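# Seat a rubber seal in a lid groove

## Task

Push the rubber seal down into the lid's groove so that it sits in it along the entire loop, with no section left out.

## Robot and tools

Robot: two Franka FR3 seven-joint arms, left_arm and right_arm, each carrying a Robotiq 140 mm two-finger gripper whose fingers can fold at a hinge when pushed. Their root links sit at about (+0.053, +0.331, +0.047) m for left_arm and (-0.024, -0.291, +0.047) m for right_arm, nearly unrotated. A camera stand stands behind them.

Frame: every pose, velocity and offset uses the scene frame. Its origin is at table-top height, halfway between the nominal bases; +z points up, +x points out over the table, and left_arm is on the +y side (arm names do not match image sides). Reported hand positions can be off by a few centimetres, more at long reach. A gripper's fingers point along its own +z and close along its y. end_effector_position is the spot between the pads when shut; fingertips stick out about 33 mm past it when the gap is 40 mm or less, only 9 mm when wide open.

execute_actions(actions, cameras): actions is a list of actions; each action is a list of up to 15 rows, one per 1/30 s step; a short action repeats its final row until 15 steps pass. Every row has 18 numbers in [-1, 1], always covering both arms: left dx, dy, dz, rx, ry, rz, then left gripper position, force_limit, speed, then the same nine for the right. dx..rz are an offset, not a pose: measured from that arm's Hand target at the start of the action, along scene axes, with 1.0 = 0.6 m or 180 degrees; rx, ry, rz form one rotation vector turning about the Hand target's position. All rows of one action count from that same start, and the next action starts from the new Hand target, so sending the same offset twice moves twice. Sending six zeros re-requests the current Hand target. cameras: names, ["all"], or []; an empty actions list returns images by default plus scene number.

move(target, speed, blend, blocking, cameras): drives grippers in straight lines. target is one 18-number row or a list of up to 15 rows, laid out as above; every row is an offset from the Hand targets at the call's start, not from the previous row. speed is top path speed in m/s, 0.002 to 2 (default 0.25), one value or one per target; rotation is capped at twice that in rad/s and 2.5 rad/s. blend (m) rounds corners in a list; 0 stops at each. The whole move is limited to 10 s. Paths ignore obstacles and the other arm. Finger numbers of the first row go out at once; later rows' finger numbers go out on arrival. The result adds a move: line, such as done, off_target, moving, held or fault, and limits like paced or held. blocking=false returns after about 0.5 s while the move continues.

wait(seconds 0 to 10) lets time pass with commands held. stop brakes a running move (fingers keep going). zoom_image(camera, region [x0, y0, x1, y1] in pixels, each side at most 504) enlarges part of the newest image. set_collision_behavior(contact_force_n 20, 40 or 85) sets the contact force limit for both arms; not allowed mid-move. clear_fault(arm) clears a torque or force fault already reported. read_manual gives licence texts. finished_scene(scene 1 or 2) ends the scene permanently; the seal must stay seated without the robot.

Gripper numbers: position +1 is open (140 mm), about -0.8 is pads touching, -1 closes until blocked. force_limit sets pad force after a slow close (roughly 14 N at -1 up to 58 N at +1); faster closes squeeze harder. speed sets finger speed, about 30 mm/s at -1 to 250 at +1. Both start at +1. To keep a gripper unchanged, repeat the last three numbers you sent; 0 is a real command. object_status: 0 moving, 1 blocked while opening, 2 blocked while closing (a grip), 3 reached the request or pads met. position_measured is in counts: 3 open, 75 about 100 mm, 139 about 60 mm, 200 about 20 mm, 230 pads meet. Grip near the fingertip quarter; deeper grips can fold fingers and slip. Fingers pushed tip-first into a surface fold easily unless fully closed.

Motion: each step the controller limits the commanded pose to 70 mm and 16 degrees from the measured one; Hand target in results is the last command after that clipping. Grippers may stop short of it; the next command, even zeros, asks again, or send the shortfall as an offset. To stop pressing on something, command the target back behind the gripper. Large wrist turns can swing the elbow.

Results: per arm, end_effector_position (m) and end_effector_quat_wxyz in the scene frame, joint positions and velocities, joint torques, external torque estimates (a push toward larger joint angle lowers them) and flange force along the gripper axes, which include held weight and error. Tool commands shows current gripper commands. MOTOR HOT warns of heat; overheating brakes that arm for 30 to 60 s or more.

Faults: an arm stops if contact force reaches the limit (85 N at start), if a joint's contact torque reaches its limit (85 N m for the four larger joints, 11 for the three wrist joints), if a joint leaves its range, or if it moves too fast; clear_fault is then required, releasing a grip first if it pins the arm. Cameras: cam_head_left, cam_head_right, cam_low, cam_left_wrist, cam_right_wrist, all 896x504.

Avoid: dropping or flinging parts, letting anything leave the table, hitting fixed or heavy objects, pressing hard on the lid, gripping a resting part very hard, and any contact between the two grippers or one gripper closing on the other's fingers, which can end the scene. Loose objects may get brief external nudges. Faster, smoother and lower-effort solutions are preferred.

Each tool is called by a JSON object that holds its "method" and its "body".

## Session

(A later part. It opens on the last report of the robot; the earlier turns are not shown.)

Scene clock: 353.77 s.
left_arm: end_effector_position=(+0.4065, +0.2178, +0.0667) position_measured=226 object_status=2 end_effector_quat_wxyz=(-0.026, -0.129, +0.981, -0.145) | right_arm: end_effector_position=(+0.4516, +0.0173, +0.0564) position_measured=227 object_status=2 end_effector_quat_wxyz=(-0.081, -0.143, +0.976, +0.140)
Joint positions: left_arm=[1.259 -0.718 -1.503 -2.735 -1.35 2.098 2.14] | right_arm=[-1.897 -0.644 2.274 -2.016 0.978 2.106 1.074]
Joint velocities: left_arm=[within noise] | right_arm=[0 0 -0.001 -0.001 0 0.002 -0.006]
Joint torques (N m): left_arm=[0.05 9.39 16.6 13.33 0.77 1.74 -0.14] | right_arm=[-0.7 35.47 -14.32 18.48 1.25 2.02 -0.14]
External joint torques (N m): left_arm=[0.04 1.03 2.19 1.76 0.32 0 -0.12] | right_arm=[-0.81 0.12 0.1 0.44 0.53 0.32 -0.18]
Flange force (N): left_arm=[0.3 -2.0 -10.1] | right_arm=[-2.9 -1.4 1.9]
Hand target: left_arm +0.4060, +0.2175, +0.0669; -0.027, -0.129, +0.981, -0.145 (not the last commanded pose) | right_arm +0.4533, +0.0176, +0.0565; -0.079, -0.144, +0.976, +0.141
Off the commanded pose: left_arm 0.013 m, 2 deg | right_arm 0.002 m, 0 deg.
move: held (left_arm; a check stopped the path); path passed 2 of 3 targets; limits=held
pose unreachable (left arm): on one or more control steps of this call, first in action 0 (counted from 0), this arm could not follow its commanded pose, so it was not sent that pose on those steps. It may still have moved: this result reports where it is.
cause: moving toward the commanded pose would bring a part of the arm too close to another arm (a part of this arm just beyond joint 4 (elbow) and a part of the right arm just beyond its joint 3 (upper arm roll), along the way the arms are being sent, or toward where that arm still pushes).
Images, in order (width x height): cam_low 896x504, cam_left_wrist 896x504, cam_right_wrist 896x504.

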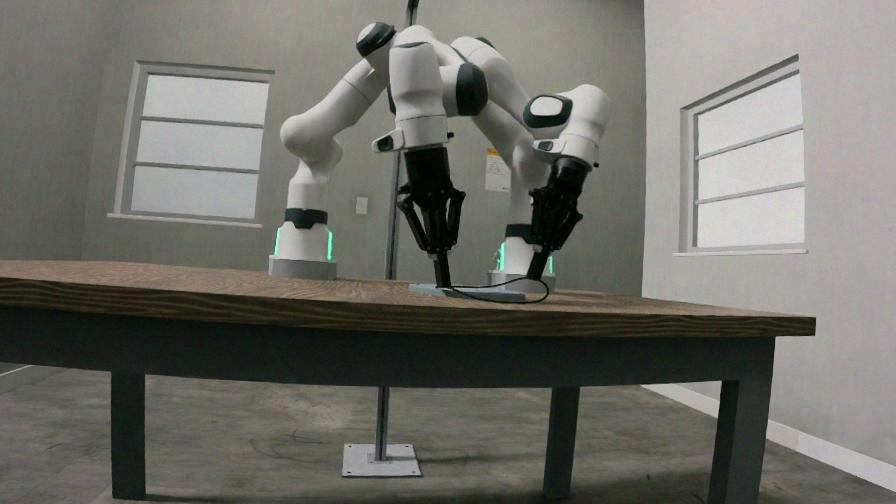

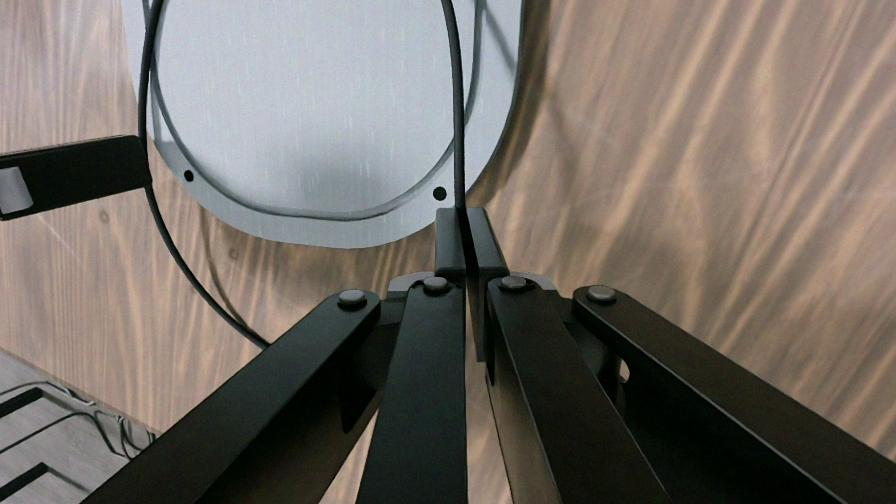

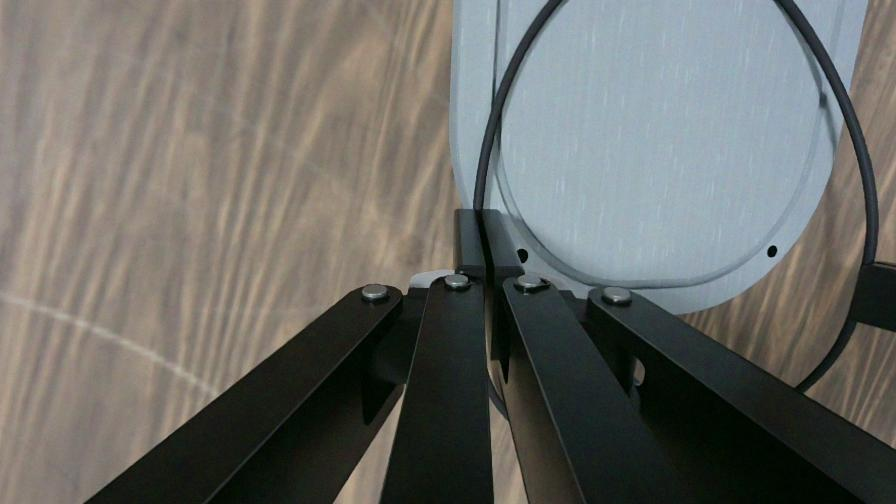

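{"method": "move", "body": {"target": [[0,-0.005,0.015,0,0,0,-1,-0.5,-1,0,0,0.02,0,0,0,-1,-0.5,-1],[-0.08,-0.015,0.015,0,0,0,-1,-0.5,-1,-0.08,0,0.02,0,0,0,-1,-0.5,-1],[-0.16,-0.025,0.015,0,0,0,-1,-0.5,-1,-0.163,0,0.015,0,0,0,-1,-0.5,-1]], "speed": 0.06, "cameras": ["cam_low","cam_left_wrist","cam_right_wrist"]}}

Scene clock: 362.27 s.
left_arm: end_effector_position=(+0.3486, +0.2087, +0.0754) position_measured=226 object_status=2 end_effector_quat_wxyz=(-0.026, -0.124, +0.982, -0.143) | right_arm: end_effector_position=(+0.3863, +0.0166, +0.0665) position_measured=227 object_status=2 end_effector_quat_wxyz=(-0.081, -0.147, +0.976, +0.140)
Joint positions: left_arm=[0.937 -0.782 -1.309 -2.907 -1.365 2.075 2.09] | right_arm=[-1.688 -0.496 2.171 -2.237 0.964 2.202 1.086]
Joint velocities: left_arm=[within noise] | right_arm=[0.003 0.001 0 0.001 0 0.004 0]
Joint torques (N m): left_arm=[0.81 6.22 13.63 13.72 0.46 1.79 -0.06] | right_arm=[0.15 28.34 -12.83 17.61 1.17 2.01 0.23]
External joint torques (N m): left_arm=[0.83 0.93 1.14 2.12 0.03 0.01 -0.04] | right_arm=[0.27 0.59 -0.73 -0.23 0.55 0.28 0.2]
Flange force (N): left_arm=[-9.7 0.0 -0.7] | right_arm=[4.4 0.8 -1.7]
Hand target: left_arm +0.3491, +0.2080, +0.0755; -0.026, -0.123, +0.982, -0.143 (not the last commanded pose) | right_arm +0.3873, +0.0176, +0.0674; -0.079, -0.144, +0.976, +0.141 (not the last commanded pose)
Off the commanded pose: left_arm 0.039 m, 1 deg | right_arm 0.031 m, 0 deg.
move: held (left_arm; a check stopped the path), off_target (right_arm; braked when a check withheld steps of left_arm); path passed 2 of 3 targets; limits=held
pose unreachable (left arm): on one or more control steps of this call, first in action 0 (counted from 0), this arm could not follow its commanded pose, so it was not sent that pose on those steps. It may still have moved: this result reports where it is.
cause: moving toward the commanded pose would bring two parts of the arm too close to each other (joints 2 (shoulder) to 5 (forearm roll) lie between them).
Images, in order (width x height): cam_low 896x504, cam_left_wrist 896x504, cam_right_wrist 896x504.

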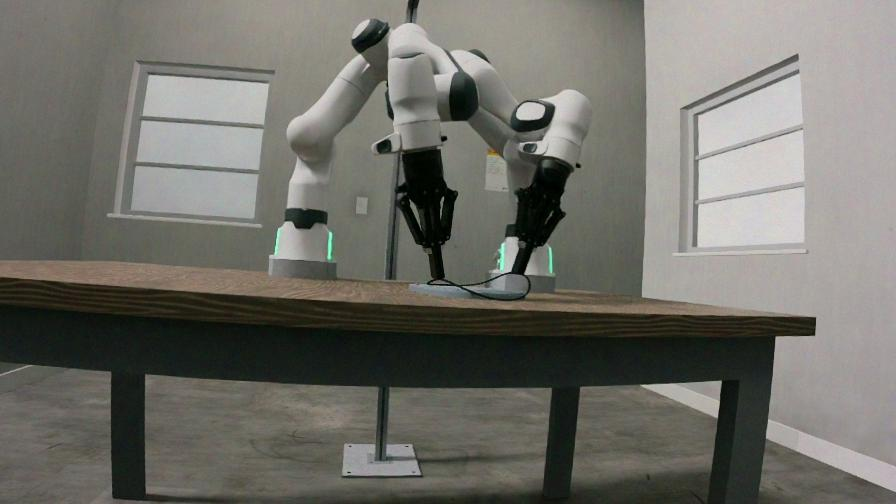

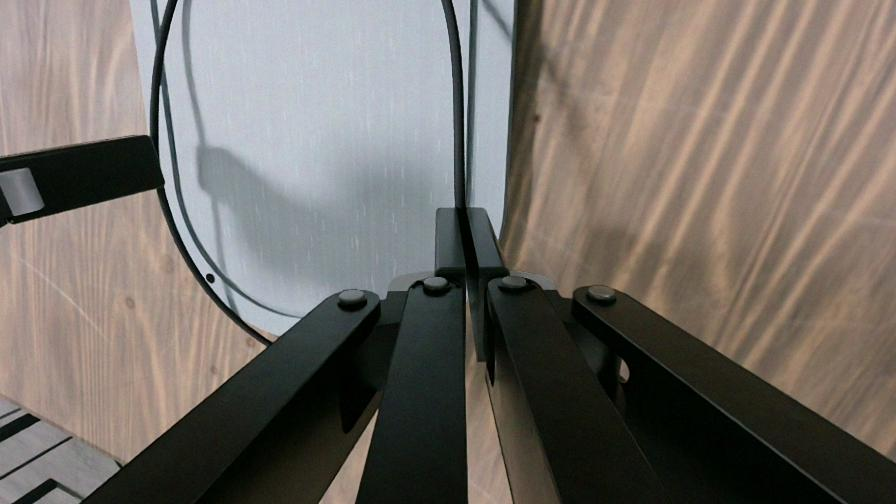

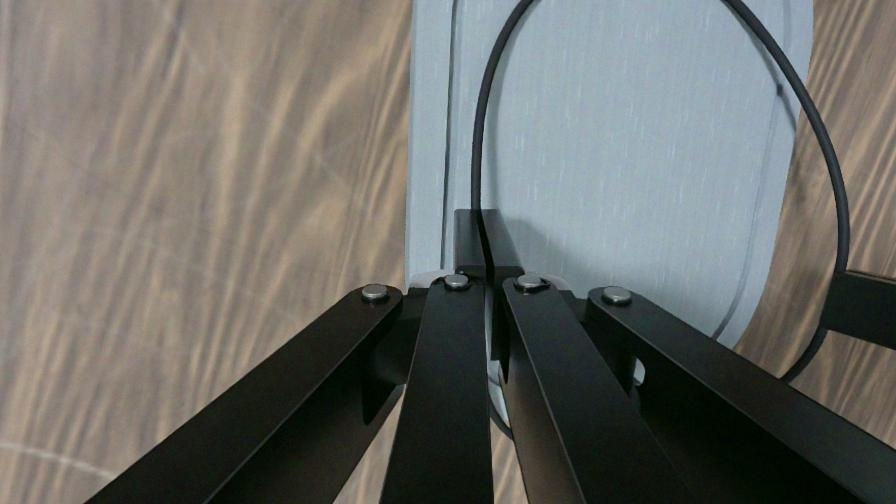

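{"method": "move", "body": {"target": [[0.0,-0.005,0.012,-0.028,0.1,0,-1,-0.5,-1,0,0,0.01,0,0,0,-1,-0.5,-1],[-0.04,-0.01,0.012,-0.028,0.1,0,-1,-0.5,-1,-0.057,0,0.008,0,0,0,-1,-0.5,-1],[-0.04,-0.01,-0.01,-0.028,0.1,0,-1,-0.5,-1,-0.057,0,-0.01,0,0,0,-1,-0.5,-1]], "speed": 0.06, "cameras": ["cam_low","cam_left_wrist","cam_right_wrist"]}}

Scene clock: 377.57 s.
left_arm: end_effector_position=(+0.3237, +0.2023, +0.0697) position_measured=226 object_status=2 end_effector_quat_wxyz=(-0.187, -0.145, +0.958, -0.164) | right_arm: end_effector_position=(+0.3513, +0.0177, +0.0617) position_measured=227 object_status=2 end_effector_quat_wxyz=(-0.081, -0.143, +0.976, +0.141)
Joint positions: left_arm=[1.352 -0.609 -1.519 -2.711 -1.096 1.898 2.001] | right_arm=[-1.577 -0.442 2.122 -2.341 0.987 2.261 1.092]
Joint velocities: left_arm=[0.001 -0.001 0.001 0 -0.001 0.002 0.007] | right_arm=[-0.001 0 0.001 0 -0.001 0.001 -0.006]
Joint torques (N m): left_arm=[0.86 8.87 13.65 14.01 0.25 1.02 0.09] | right_arm=[-0.66 24.66 -10.34 17.87 1.04 2 -0.15]
External joint torques (N m): left_arm=[0.84 1.02 1.11 1.84 -0.23 0.14 0.1] | right_arm=[-0.68 0.55 0.39 0.59 0.51 0.3 -0.18]
Flange force (N): left_arm=[-5.9 -0.3 -2.8] | right_arm=[-3.1 -1.2 3.2]
Hand target: left_arm +0.3251, +0.2020, +0.0695; -0.185, -0.143, +0.958, -0.165 | right_arm +0.3531, +0.0176, +0.0614; -0.079, -0.144, +0.976, +0.141
Off the commanded pose: left_arm 0.001 m, 0 deg | right_arm 0.002 m, 0 deg.
move: done
Images, in order (width x height): cam_low 896x504, cam_left_wrist 896x504, cam_right_wrist 896x504.

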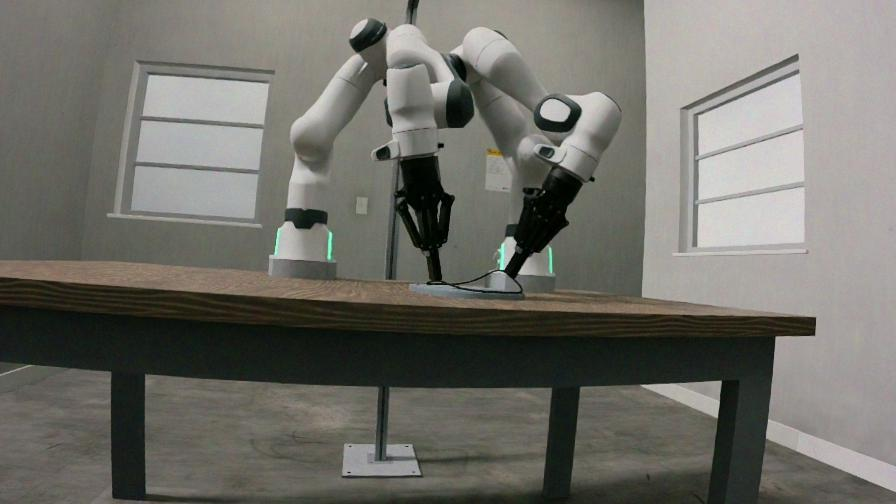

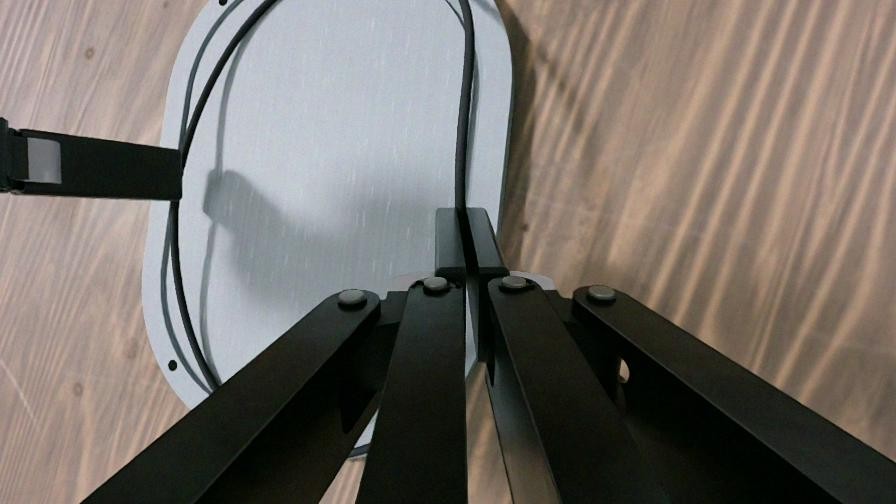

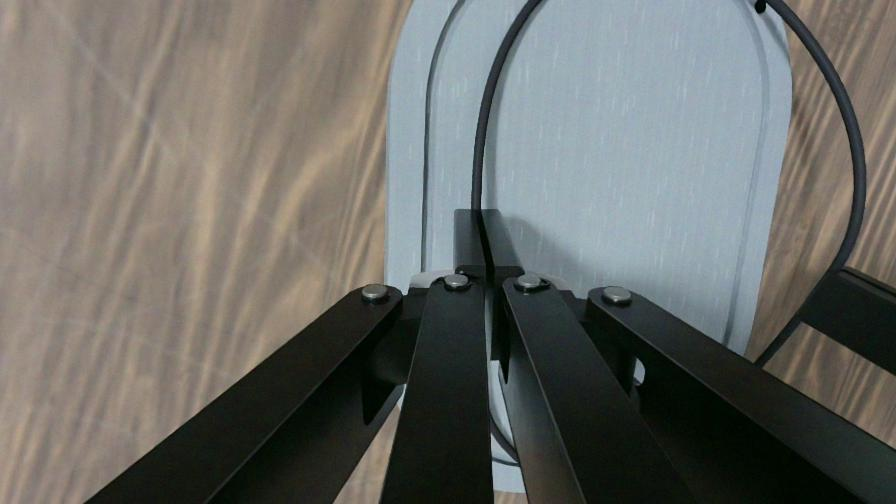

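{"method": "move", "body": {"target": [-0.003,0.008,-0.012,0,0,0,-1,-0.5,-1,0.005,-0.02,-0.012,0,0,0,-1,-0.5,-1], "speed": 0.04, "cameras": ["cam_low","cam_left_wrist","cam_right_wrist","cam_head_left","cam_head_right"]}}

{"method": "zoom_image", "body": {"camera": "cam_low", "region": [390, 230, 550, 320]}}

Scene clock: 387.27 s.
left_arm: end_effector_position=(+0.3229, +0.2069, +0.0627) position_measured=226 object_status=2 end_effector_quat_wxyz=(-0.186, -0.144, +0.958, -0.164) | right_arm: end_effector_position=(+0.3552, +0.0065, +0.0550) position_measured=227 object_status=2 end_effector_quat_wxyz=(-0.081, -0.144, +0.976, +0.141)
Joint positions: left_arm=[1.39 -0.608 -1.554 -2.713 -1.107 1.912 2.024] | right_arm=[-1.612 -0.451 2.139 -2.346 0.998 2.266 1.057]
Joint velocities: left_arm=[-0.001 0 0 0.001 0 -0.001 0.004] | right_arm=[-0.001 0 0 0 0 0 -0.006]
Joint torques (N m): left_arm=[0.88 9.79 13.68 13.38 0.24 1.1 0.08] | right_arm=[-0.61 25.06 -10.73 16.91 1 2.03 -0.12]
External joint torques (N m): left_arm=[0.87 1.34 1.16 1.53 -0.25 0.2 0.1] | right_arm=[-0.61 0.56 0.1 -0.06 0.49 0.34 -0.15]
Flange force (N): left_arm=[-5.0 0.2 -2.5] | right_arm=[0.1 -1.3 2.0]
Hand target: left_arm +0.3233, +0.2068, +0.0623; -0.185, -0.143, +0.958, -0.165 | right_arm +0.3561, +0.0056, +0.0542; -0.079, -0.144, +0.976, +0.141
Off the commanded pose: left_arm 0.001 m, 0 deg | right_arm 0.002 m, 0 deg.
move: done

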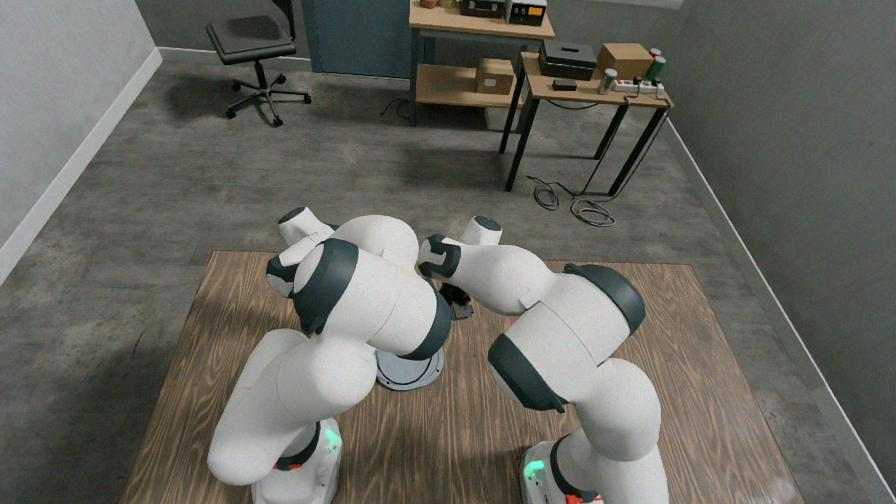

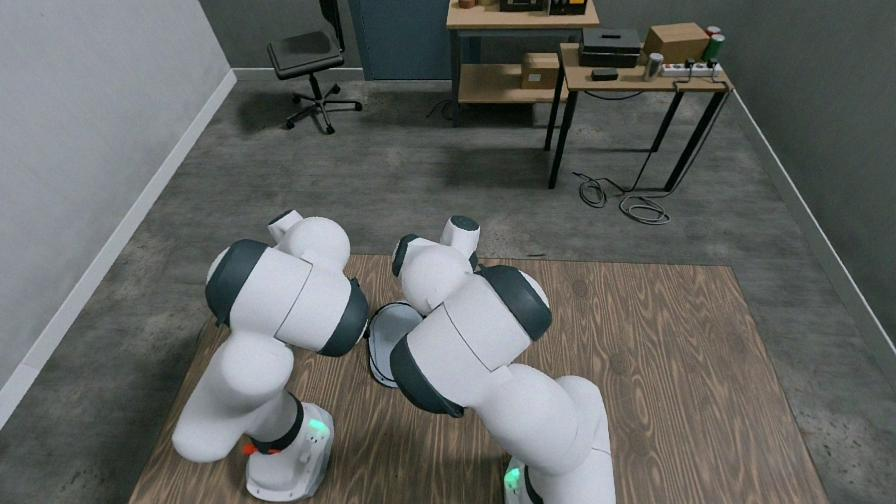

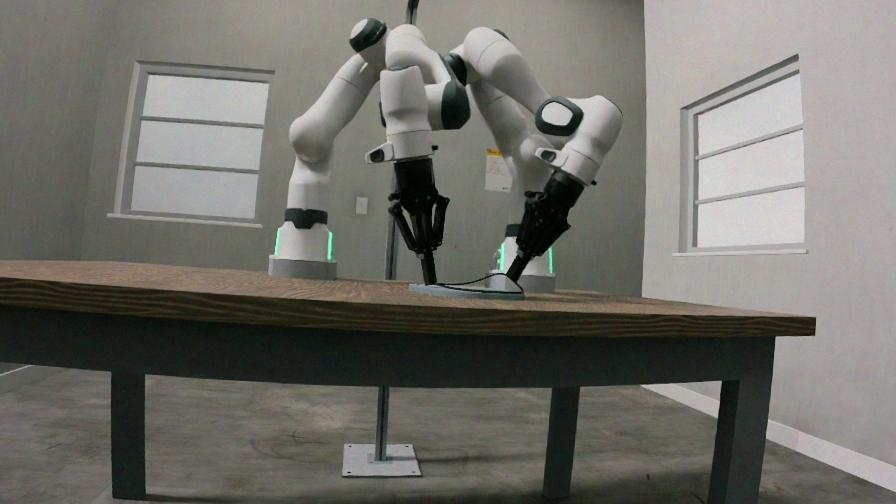

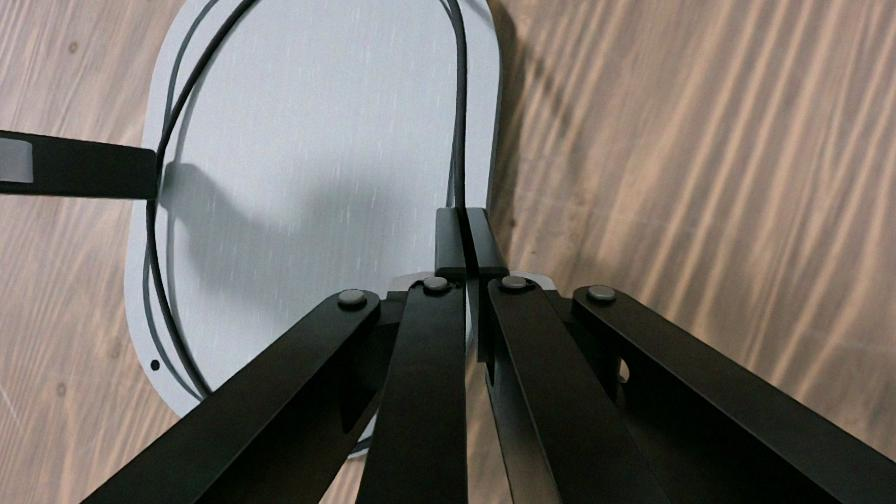

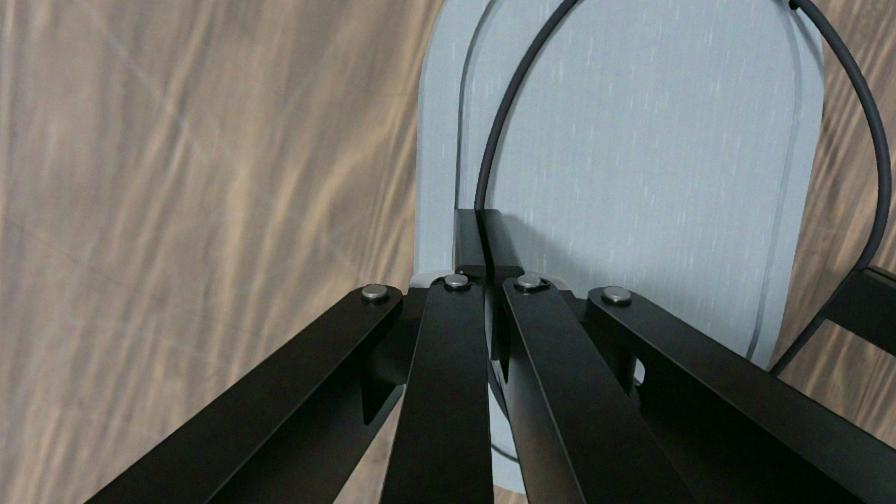

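Scaled by 3.150 from the camera's 896x504 image, which has a finer 1280x720 frame.

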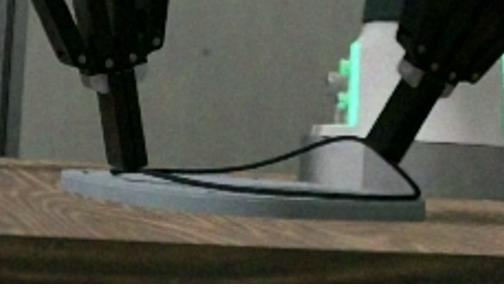

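{"method": "move", "body": {"target": [0,-0.004,-0.022,0,0,0,-1,-0.5,-1,0.002,-0.007,-0.008,0,0,0,-1,-0.5,-1], "speed": 0.03, "cameras": ["cam_low","cam_left_wrist","cam_right_wrist"]}}

{"method": "zoom_image", "body": {"camera": "cam_low", "region": [390, 230, 550, 320]}}

{"method": "zoom_image", "body": {"camera": "cam_right_wrist", "region": [400, 60, 600, 260]}}

{"method": "zoom_image", "body": {"camera": "cam_left_wrist", "region": [360, 60, 560, 260]}}

Scene clock: 397.20 s.
left_arm: end_effector_position=(+0.3211, +0.2048, +0.0491) position_measured=226 object_status=2 end_effector_quat_wxyz=(-0.187, -0.145, +0.958, -0.164) | right_arm: end_effector_position=(+0.3564, +0.0025, +0.0504) position_measured=227 object_status=2 end_effector_quat_wxyz=(-0.081, -0.144, +0.976, +0.142)
Joint positions: left_arm=[1.447 -0.608 -1.633 -2.71 -1.142 1.935 2.043] | right_arm=[-1.632 -0.46 2.153 -2.346 1.009 2.268 1.039]
Joint velocities: left_arm=[0 0.001 -0.001 0.001 -0.001 0.003 0.006] | right_arm=[0 -0.001 0.001 0 0.001 0.001 -0.004]
Joint torques (N m): left_arm=[0.89 11.01 13.65 13.17 0.25 1.12 0.12] | right_arm=[-0.71 25.19 -10.83 16.69 1.03 2.03 -0.02]
External joint torques (N m): left_arm=[0.86 1.18 1.1 2.14 -0.24 0.23 0.13] | right_arm=[-0.86 0.16 -0.01 -0.19 0.52 0.36 -0.06]
Flange force (N): left_arm=[-6.0 -0.5 -2.7] | right_arm=[-0.9 -1.8 2.8]
Hand target: left_arm +0.3233, +0.2044, +0.0491; -0.185, -0.143, +0.958, -0.165 | right_arm +0.3573, +0.0014, +0.0494; -0.079, -0.144, +0.976, +0.141
Off the commanded pose: left_arm 0.002 m, 0 deg | right_arm 0.002 m, 0 deg.
move: done
Images, in order (width x height): cam_low 896x504, cam_left_wrist 896x504, cam_right_wrist 896x504.

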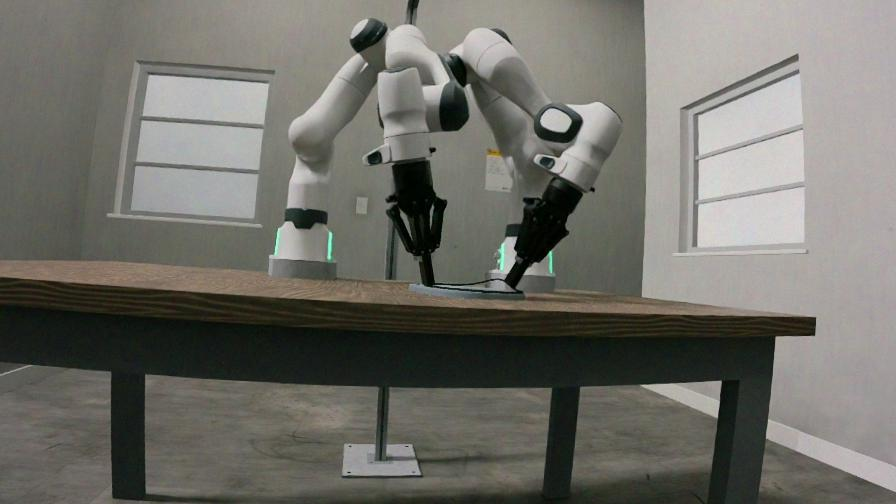

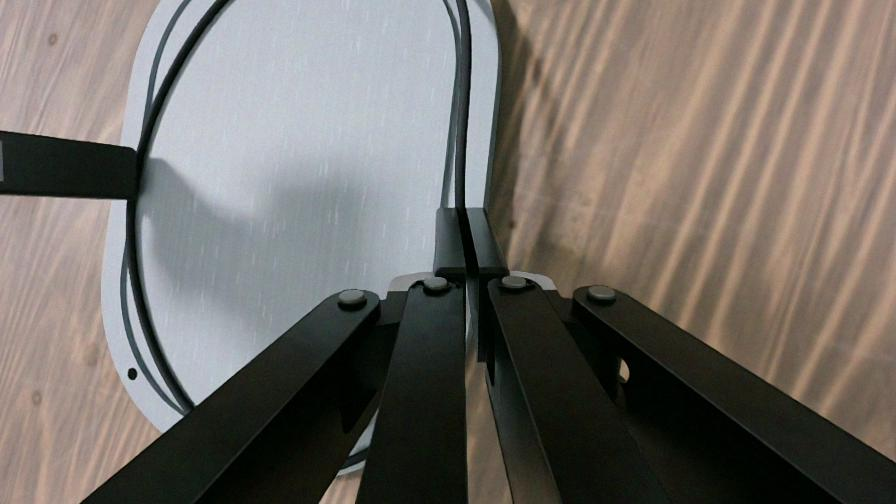

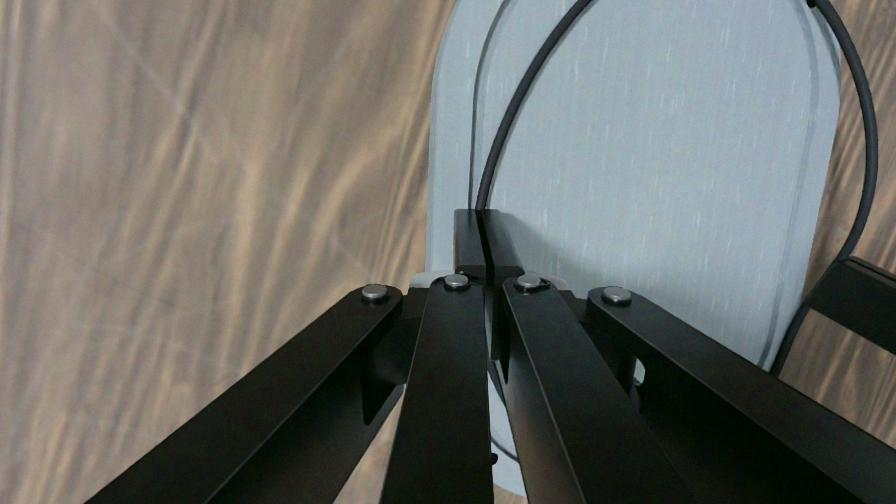

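Scaled by 3.150 from the camera's 896x504 image, which has a finer 1280x720 frame.

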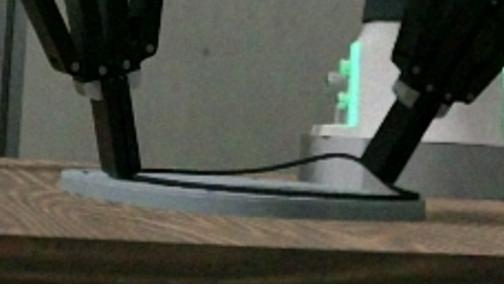

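Scaled by 2.520 from the camera's 896x504 image, which has a finer 1280x720 frame.

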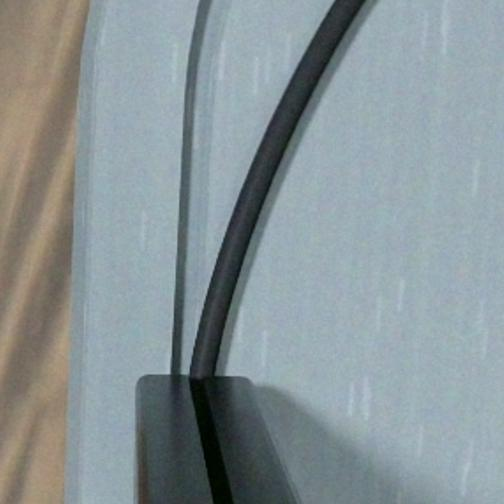

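Scaled by 2.520 from the camera's 896x504 image, which has a finer 1280x720 frame.

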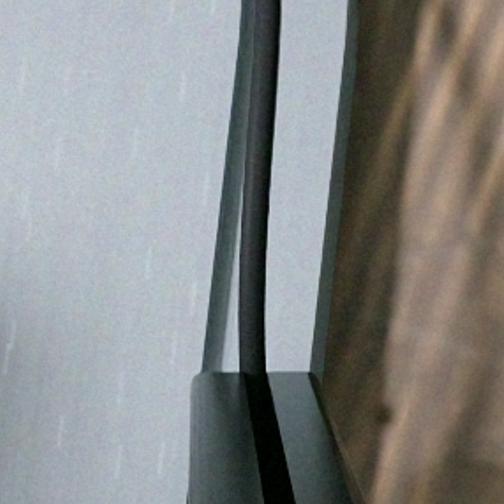

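{"method": "move", "body": {"target": [[0.003,-0.011,0,0,0,0,-1,-0.5,-1,0.002,-0.006,0,0,0,0,-1,-0.5,-1],[0.003,-0.011,-0.009,0,0,0,-1,-0.5,-1,0.002,-0.006,-0.006,0,0,0,-1,-0.5,-1]], "speed": 0.02, "cameras": ["cam_low","cam_left_wrist","cam_right_wrist"]}}

{"method": "zoom_image", "body": {"camera": "cam_low", "region": [390, 230, 550, 320]}}

{"method": "zoom_image", "body": {"camera": "cam_right_wrist", "region": [400, 60, 600, 260]}}

{"method": "zoom_image", "body": {"camera": "cam_left_wrist", "region": [360, 60, 560, 260]}}

Scene clock: 408.43 s.
left_arm: end_effector_position=(+0.3222, +0.1969, +0.0442) position_measured=226 object_status=2 end_effector_quat_wxyz=(-0.188, -0.143, +0.957, -0.166) | right_arm: end_effector_position=(+0.3588, -0.0002, +0.0493) position_measured=227 object_status=2 end_effector_quat_wxyz=(-0.080, -0.143, +0.976, +0.145)
Joint positions: left_arm=[1.464 -0.608 -1.671 -2.701 -1.164 1.941 2.043] | right_arm=[-1.649 -0.461 2.16 -2.346 1.015 2.269 1.026]
Joint velocities: left_arm=[within noise] | right_arm=[-0.001 -0.001 0 0.002 0.001 0.001 -0.007]
Joint torques (N m): left_arm=[1.55 11.6 13.26 12.91 0.05 1.44 0.06] | right_arm=[-0.36 22.31 -8.88 15.67 1.15 2.41 -0.15]
External joint torques (N m): left_arm=[1.55 0.9 0.65 2.11 -0.43 0.57 0.07] | right_arm=[-0.39 -2.91 2.03 -1.19 0.64 0.73 -0.19]
Flange force (N): left_arm=[-12.2 0.8 1.6] | right_arm=[-7.4 -3.6 15.2]
Hand target: left_arm +0.3251, +0.1978, +0.0437; -0.185, -0.143, +0.958, -0.165 | right_arm +0.3585, -0.0022, +0.0458; -0.079, -0.144, +0.976, +0.141
Off the commanded pose: left_arm 0.003 m, 0 deg | right_arm 0.004 m, 0 deg.
move: off_target (right_arm)
Images, in order (width x height): cam_low 896x504, cam_left_wrist 896x504, cam_right_wrist 896x504.

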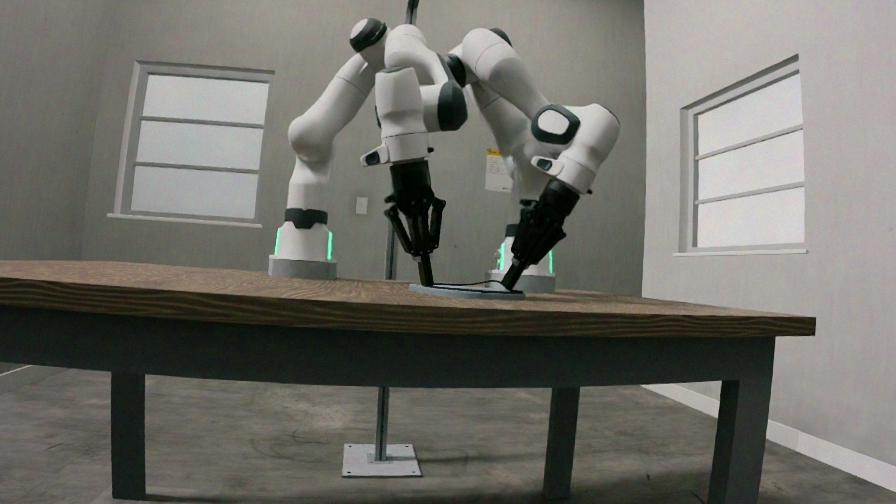

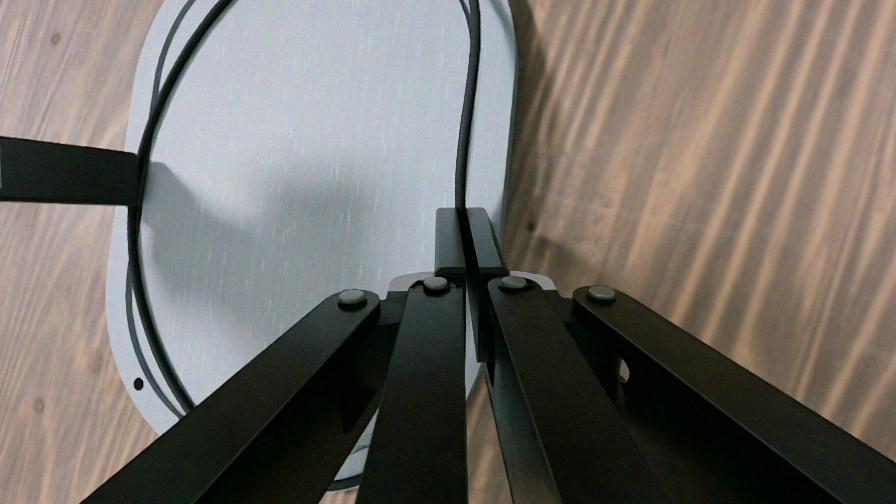

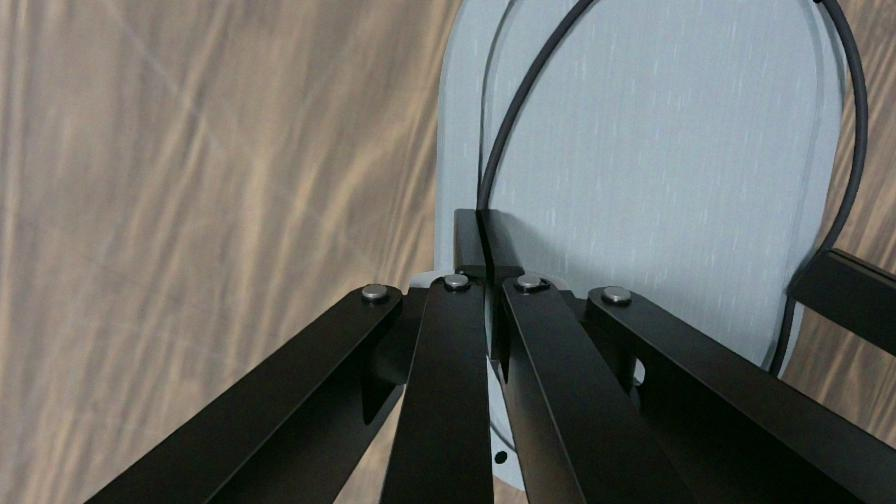

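Scaled by 3.150 from the camera's 896x504 image, which has a finer 1280x720 frame.

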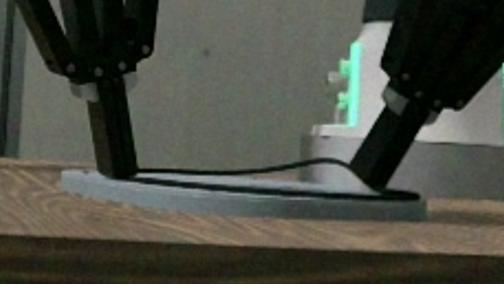

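Scaled by 2.520 from the camera's 896x504 image, which has a finer 1280x720 frame.

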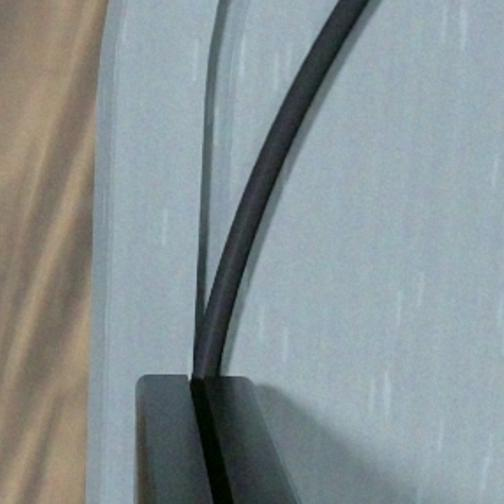

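Scaled by 2.520 from the camera's 896x504 image, which has a finer 1280x720 frame.

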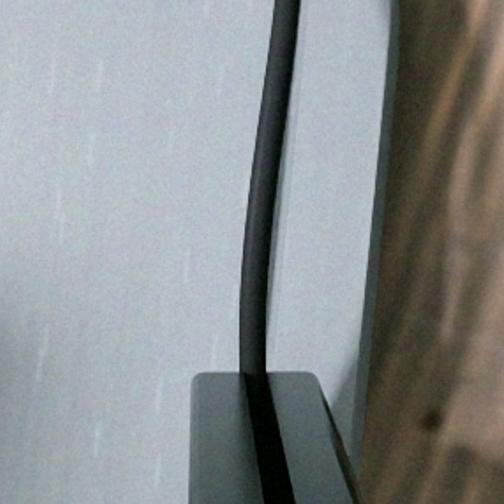

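{"method": "move", "body": {"target": [[0,0.002,0.0005,0,0,0,-1,-0.5,-1,0.0,-0.004,0.006,0,0,0,-1,-0.5,-1],[0,0.002,0.0005,0,0,0,-0.7,-0.5,-1,0.0,-0.004,0.0055,0,0,0,-0.68,-0.5,-1]], "speed": 0.02}}

{"method": "move", "body": {"target": [[-0.015,0.055,0.15,0,0,0,-0.7,-0.5,-1,0.008,-0.04,0.15,0,0,0,-0.68,-0.5,-1],[-0.1,0.2,0.35,0,0,0,-0.7,-0.5,-1,0.1,-0.3,0.3,0,0,0,-0.68,-0.5,-1]], "cameras": ["all"], "speed": 0.12}}

Scene clock: 419.83 s.
left_arm: end_effector_position=(+0.3229, +0.1978, +0.0441) position_measured=217 object_status=3 end_effector_quat_wxyz=(-0.188, -0.144, +0.957, -0.166) | right_arm: end_effector_position=(+0.3583, -0.0027, +0.0497) position_measured=214 object_status=0 end_effector_quat_wxyz=(-0.079, -0.144, +0.976, +0.143)
Joint positions: left_arm=[1.466 -0.608 -1.671 -2.701 -1.164 1.942 2.043] | right_arm=[-1.639 -0.46 2.149 -2.351 1.012 2.269 1.024]
Joint torques (N m): left_arm=[0.84 11.83 14.47 12.69 0.52 1.17 0.1] | right_arm=[-0.55 23.81 -11.97 15.62 0.05 2.12 0.01]
External joint torques (N m): left_arm=[0.84 1.2 1.87 1.9 0.04 0.29 0.12] | right_arm=[-0.65 -1.05 -1.08 -1.27 -0.45 0.43 -0.02]
Flange force (N): left_arm=[-0.9 -0.7 -7.0] | right_arm=[2.6 -2.0 -1.1]
Hand target: left_arm +0.3251, +0.1990, +0.0440; -0.185, -0.143, +0.958, -0.165 | right_arm +0.3585, -0.0046, +0.0491; -0.079, -0.144, +0.976, +0.141
Off the commanded pose: left_arm 0.003 m, 0 deg | right_arm 0.002 m, 0 deg.
move: done

Scene clock: 423.87 s.
left_arm: end_effector_position=(+0.2658, +0.3194, +0.2533) position_measured=217 object_status=3 end_effector_quat_wxyz=(-0.183, -0.146, +0.958, -0.165) | right_arm: end_effector_position=(+0.4195, -0.1848, +0.2290) position_measured=214 object_status=3 end_effector_quat_wxyz=(-0.078, -0.141, +0.977, +0.140)
Joint positions: left_arm=[1.126 -0.854 -0.687 -2.686 -0.569 1.413 2.078] | right_arm=[-1.148 -0.206 1.173 -2.245 0.476 1.918 1.068]
Joint velocities: left_arm=[within noise] | right_arm=[0 -0.001 -0.001 0 0 -0.002 -0.006]
Joint torques (N m): left_arm=[0.08 1.82 12.15 22.03 1.03 0.71 0.16] | right_arm=[0.13 -3.67 -6.41 23.4 0.46 1.56 -0.09]
External joint torques (N m): left_arm=[0.02 0.81 1.83 2.15 0.31 -0.18 0.18] | right_arm=[0.2 1.72 -0.56 0.62 -0.48 -0.17 -0.13]
Flange force (N): left_arm=[-1.0 1.6 -8.9] | right_arm=[-9.8 -4.4 -0.5]
Hand target: left_arm +0.2651, +0.3190, +0.2540; -0.185, -0.143, +0.958, -0.165 | right_arm +0.4185, -0.1846, +0.2291; -0.079, -0.144, +0.976, +0.141
Off the commanded pose: left_arm 0.001 m, 0 deg | right_arm 0.001 m, 0 deg.
move: done

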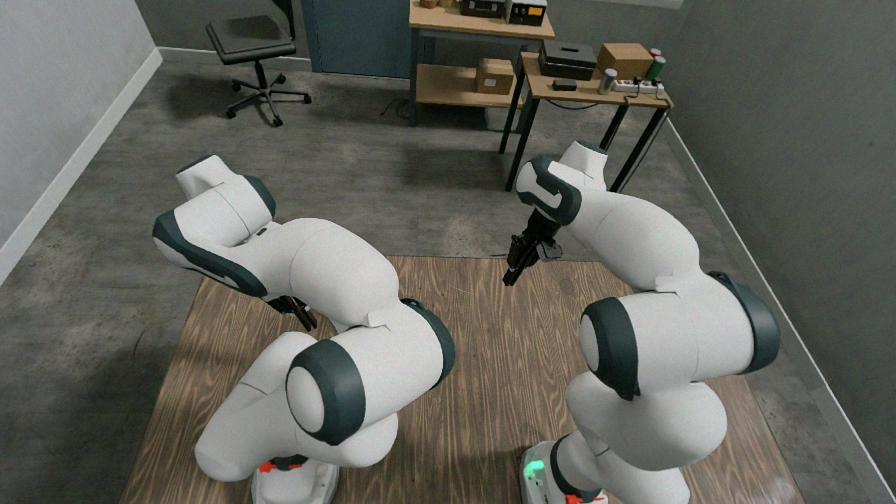

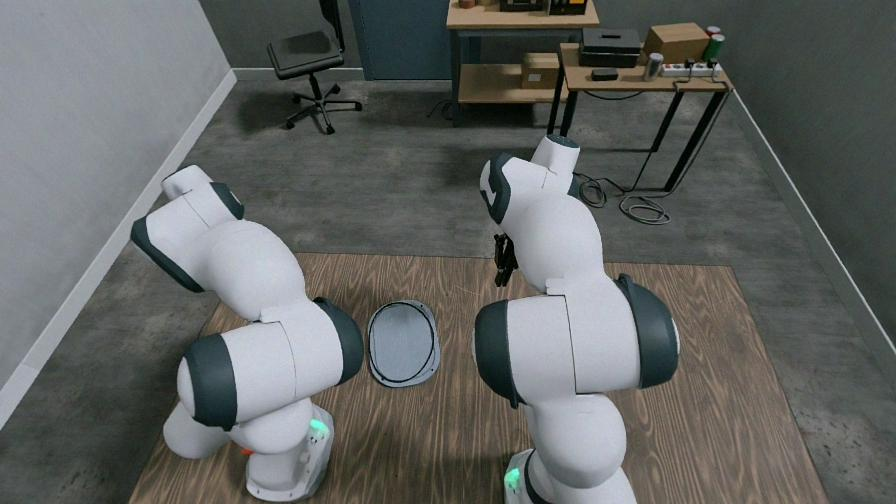

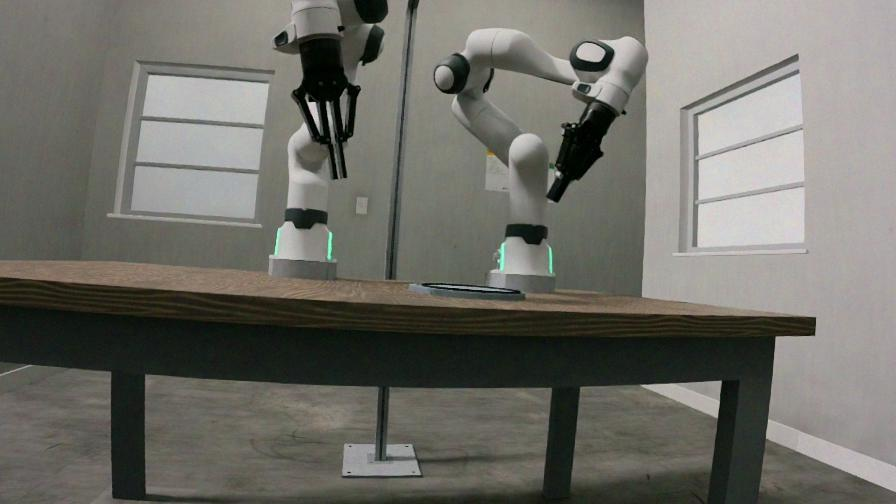

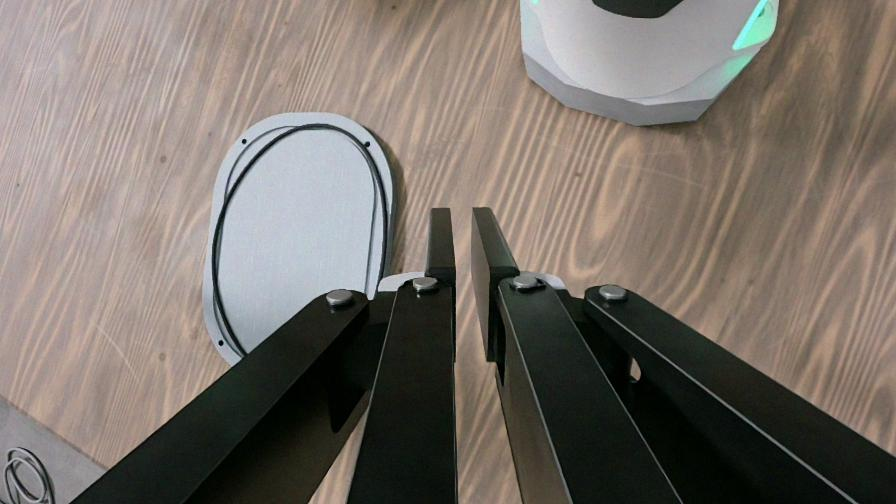

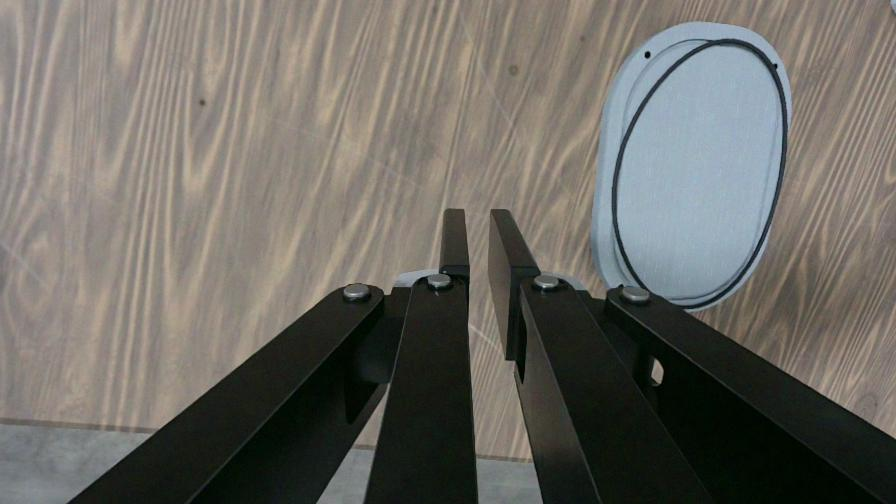

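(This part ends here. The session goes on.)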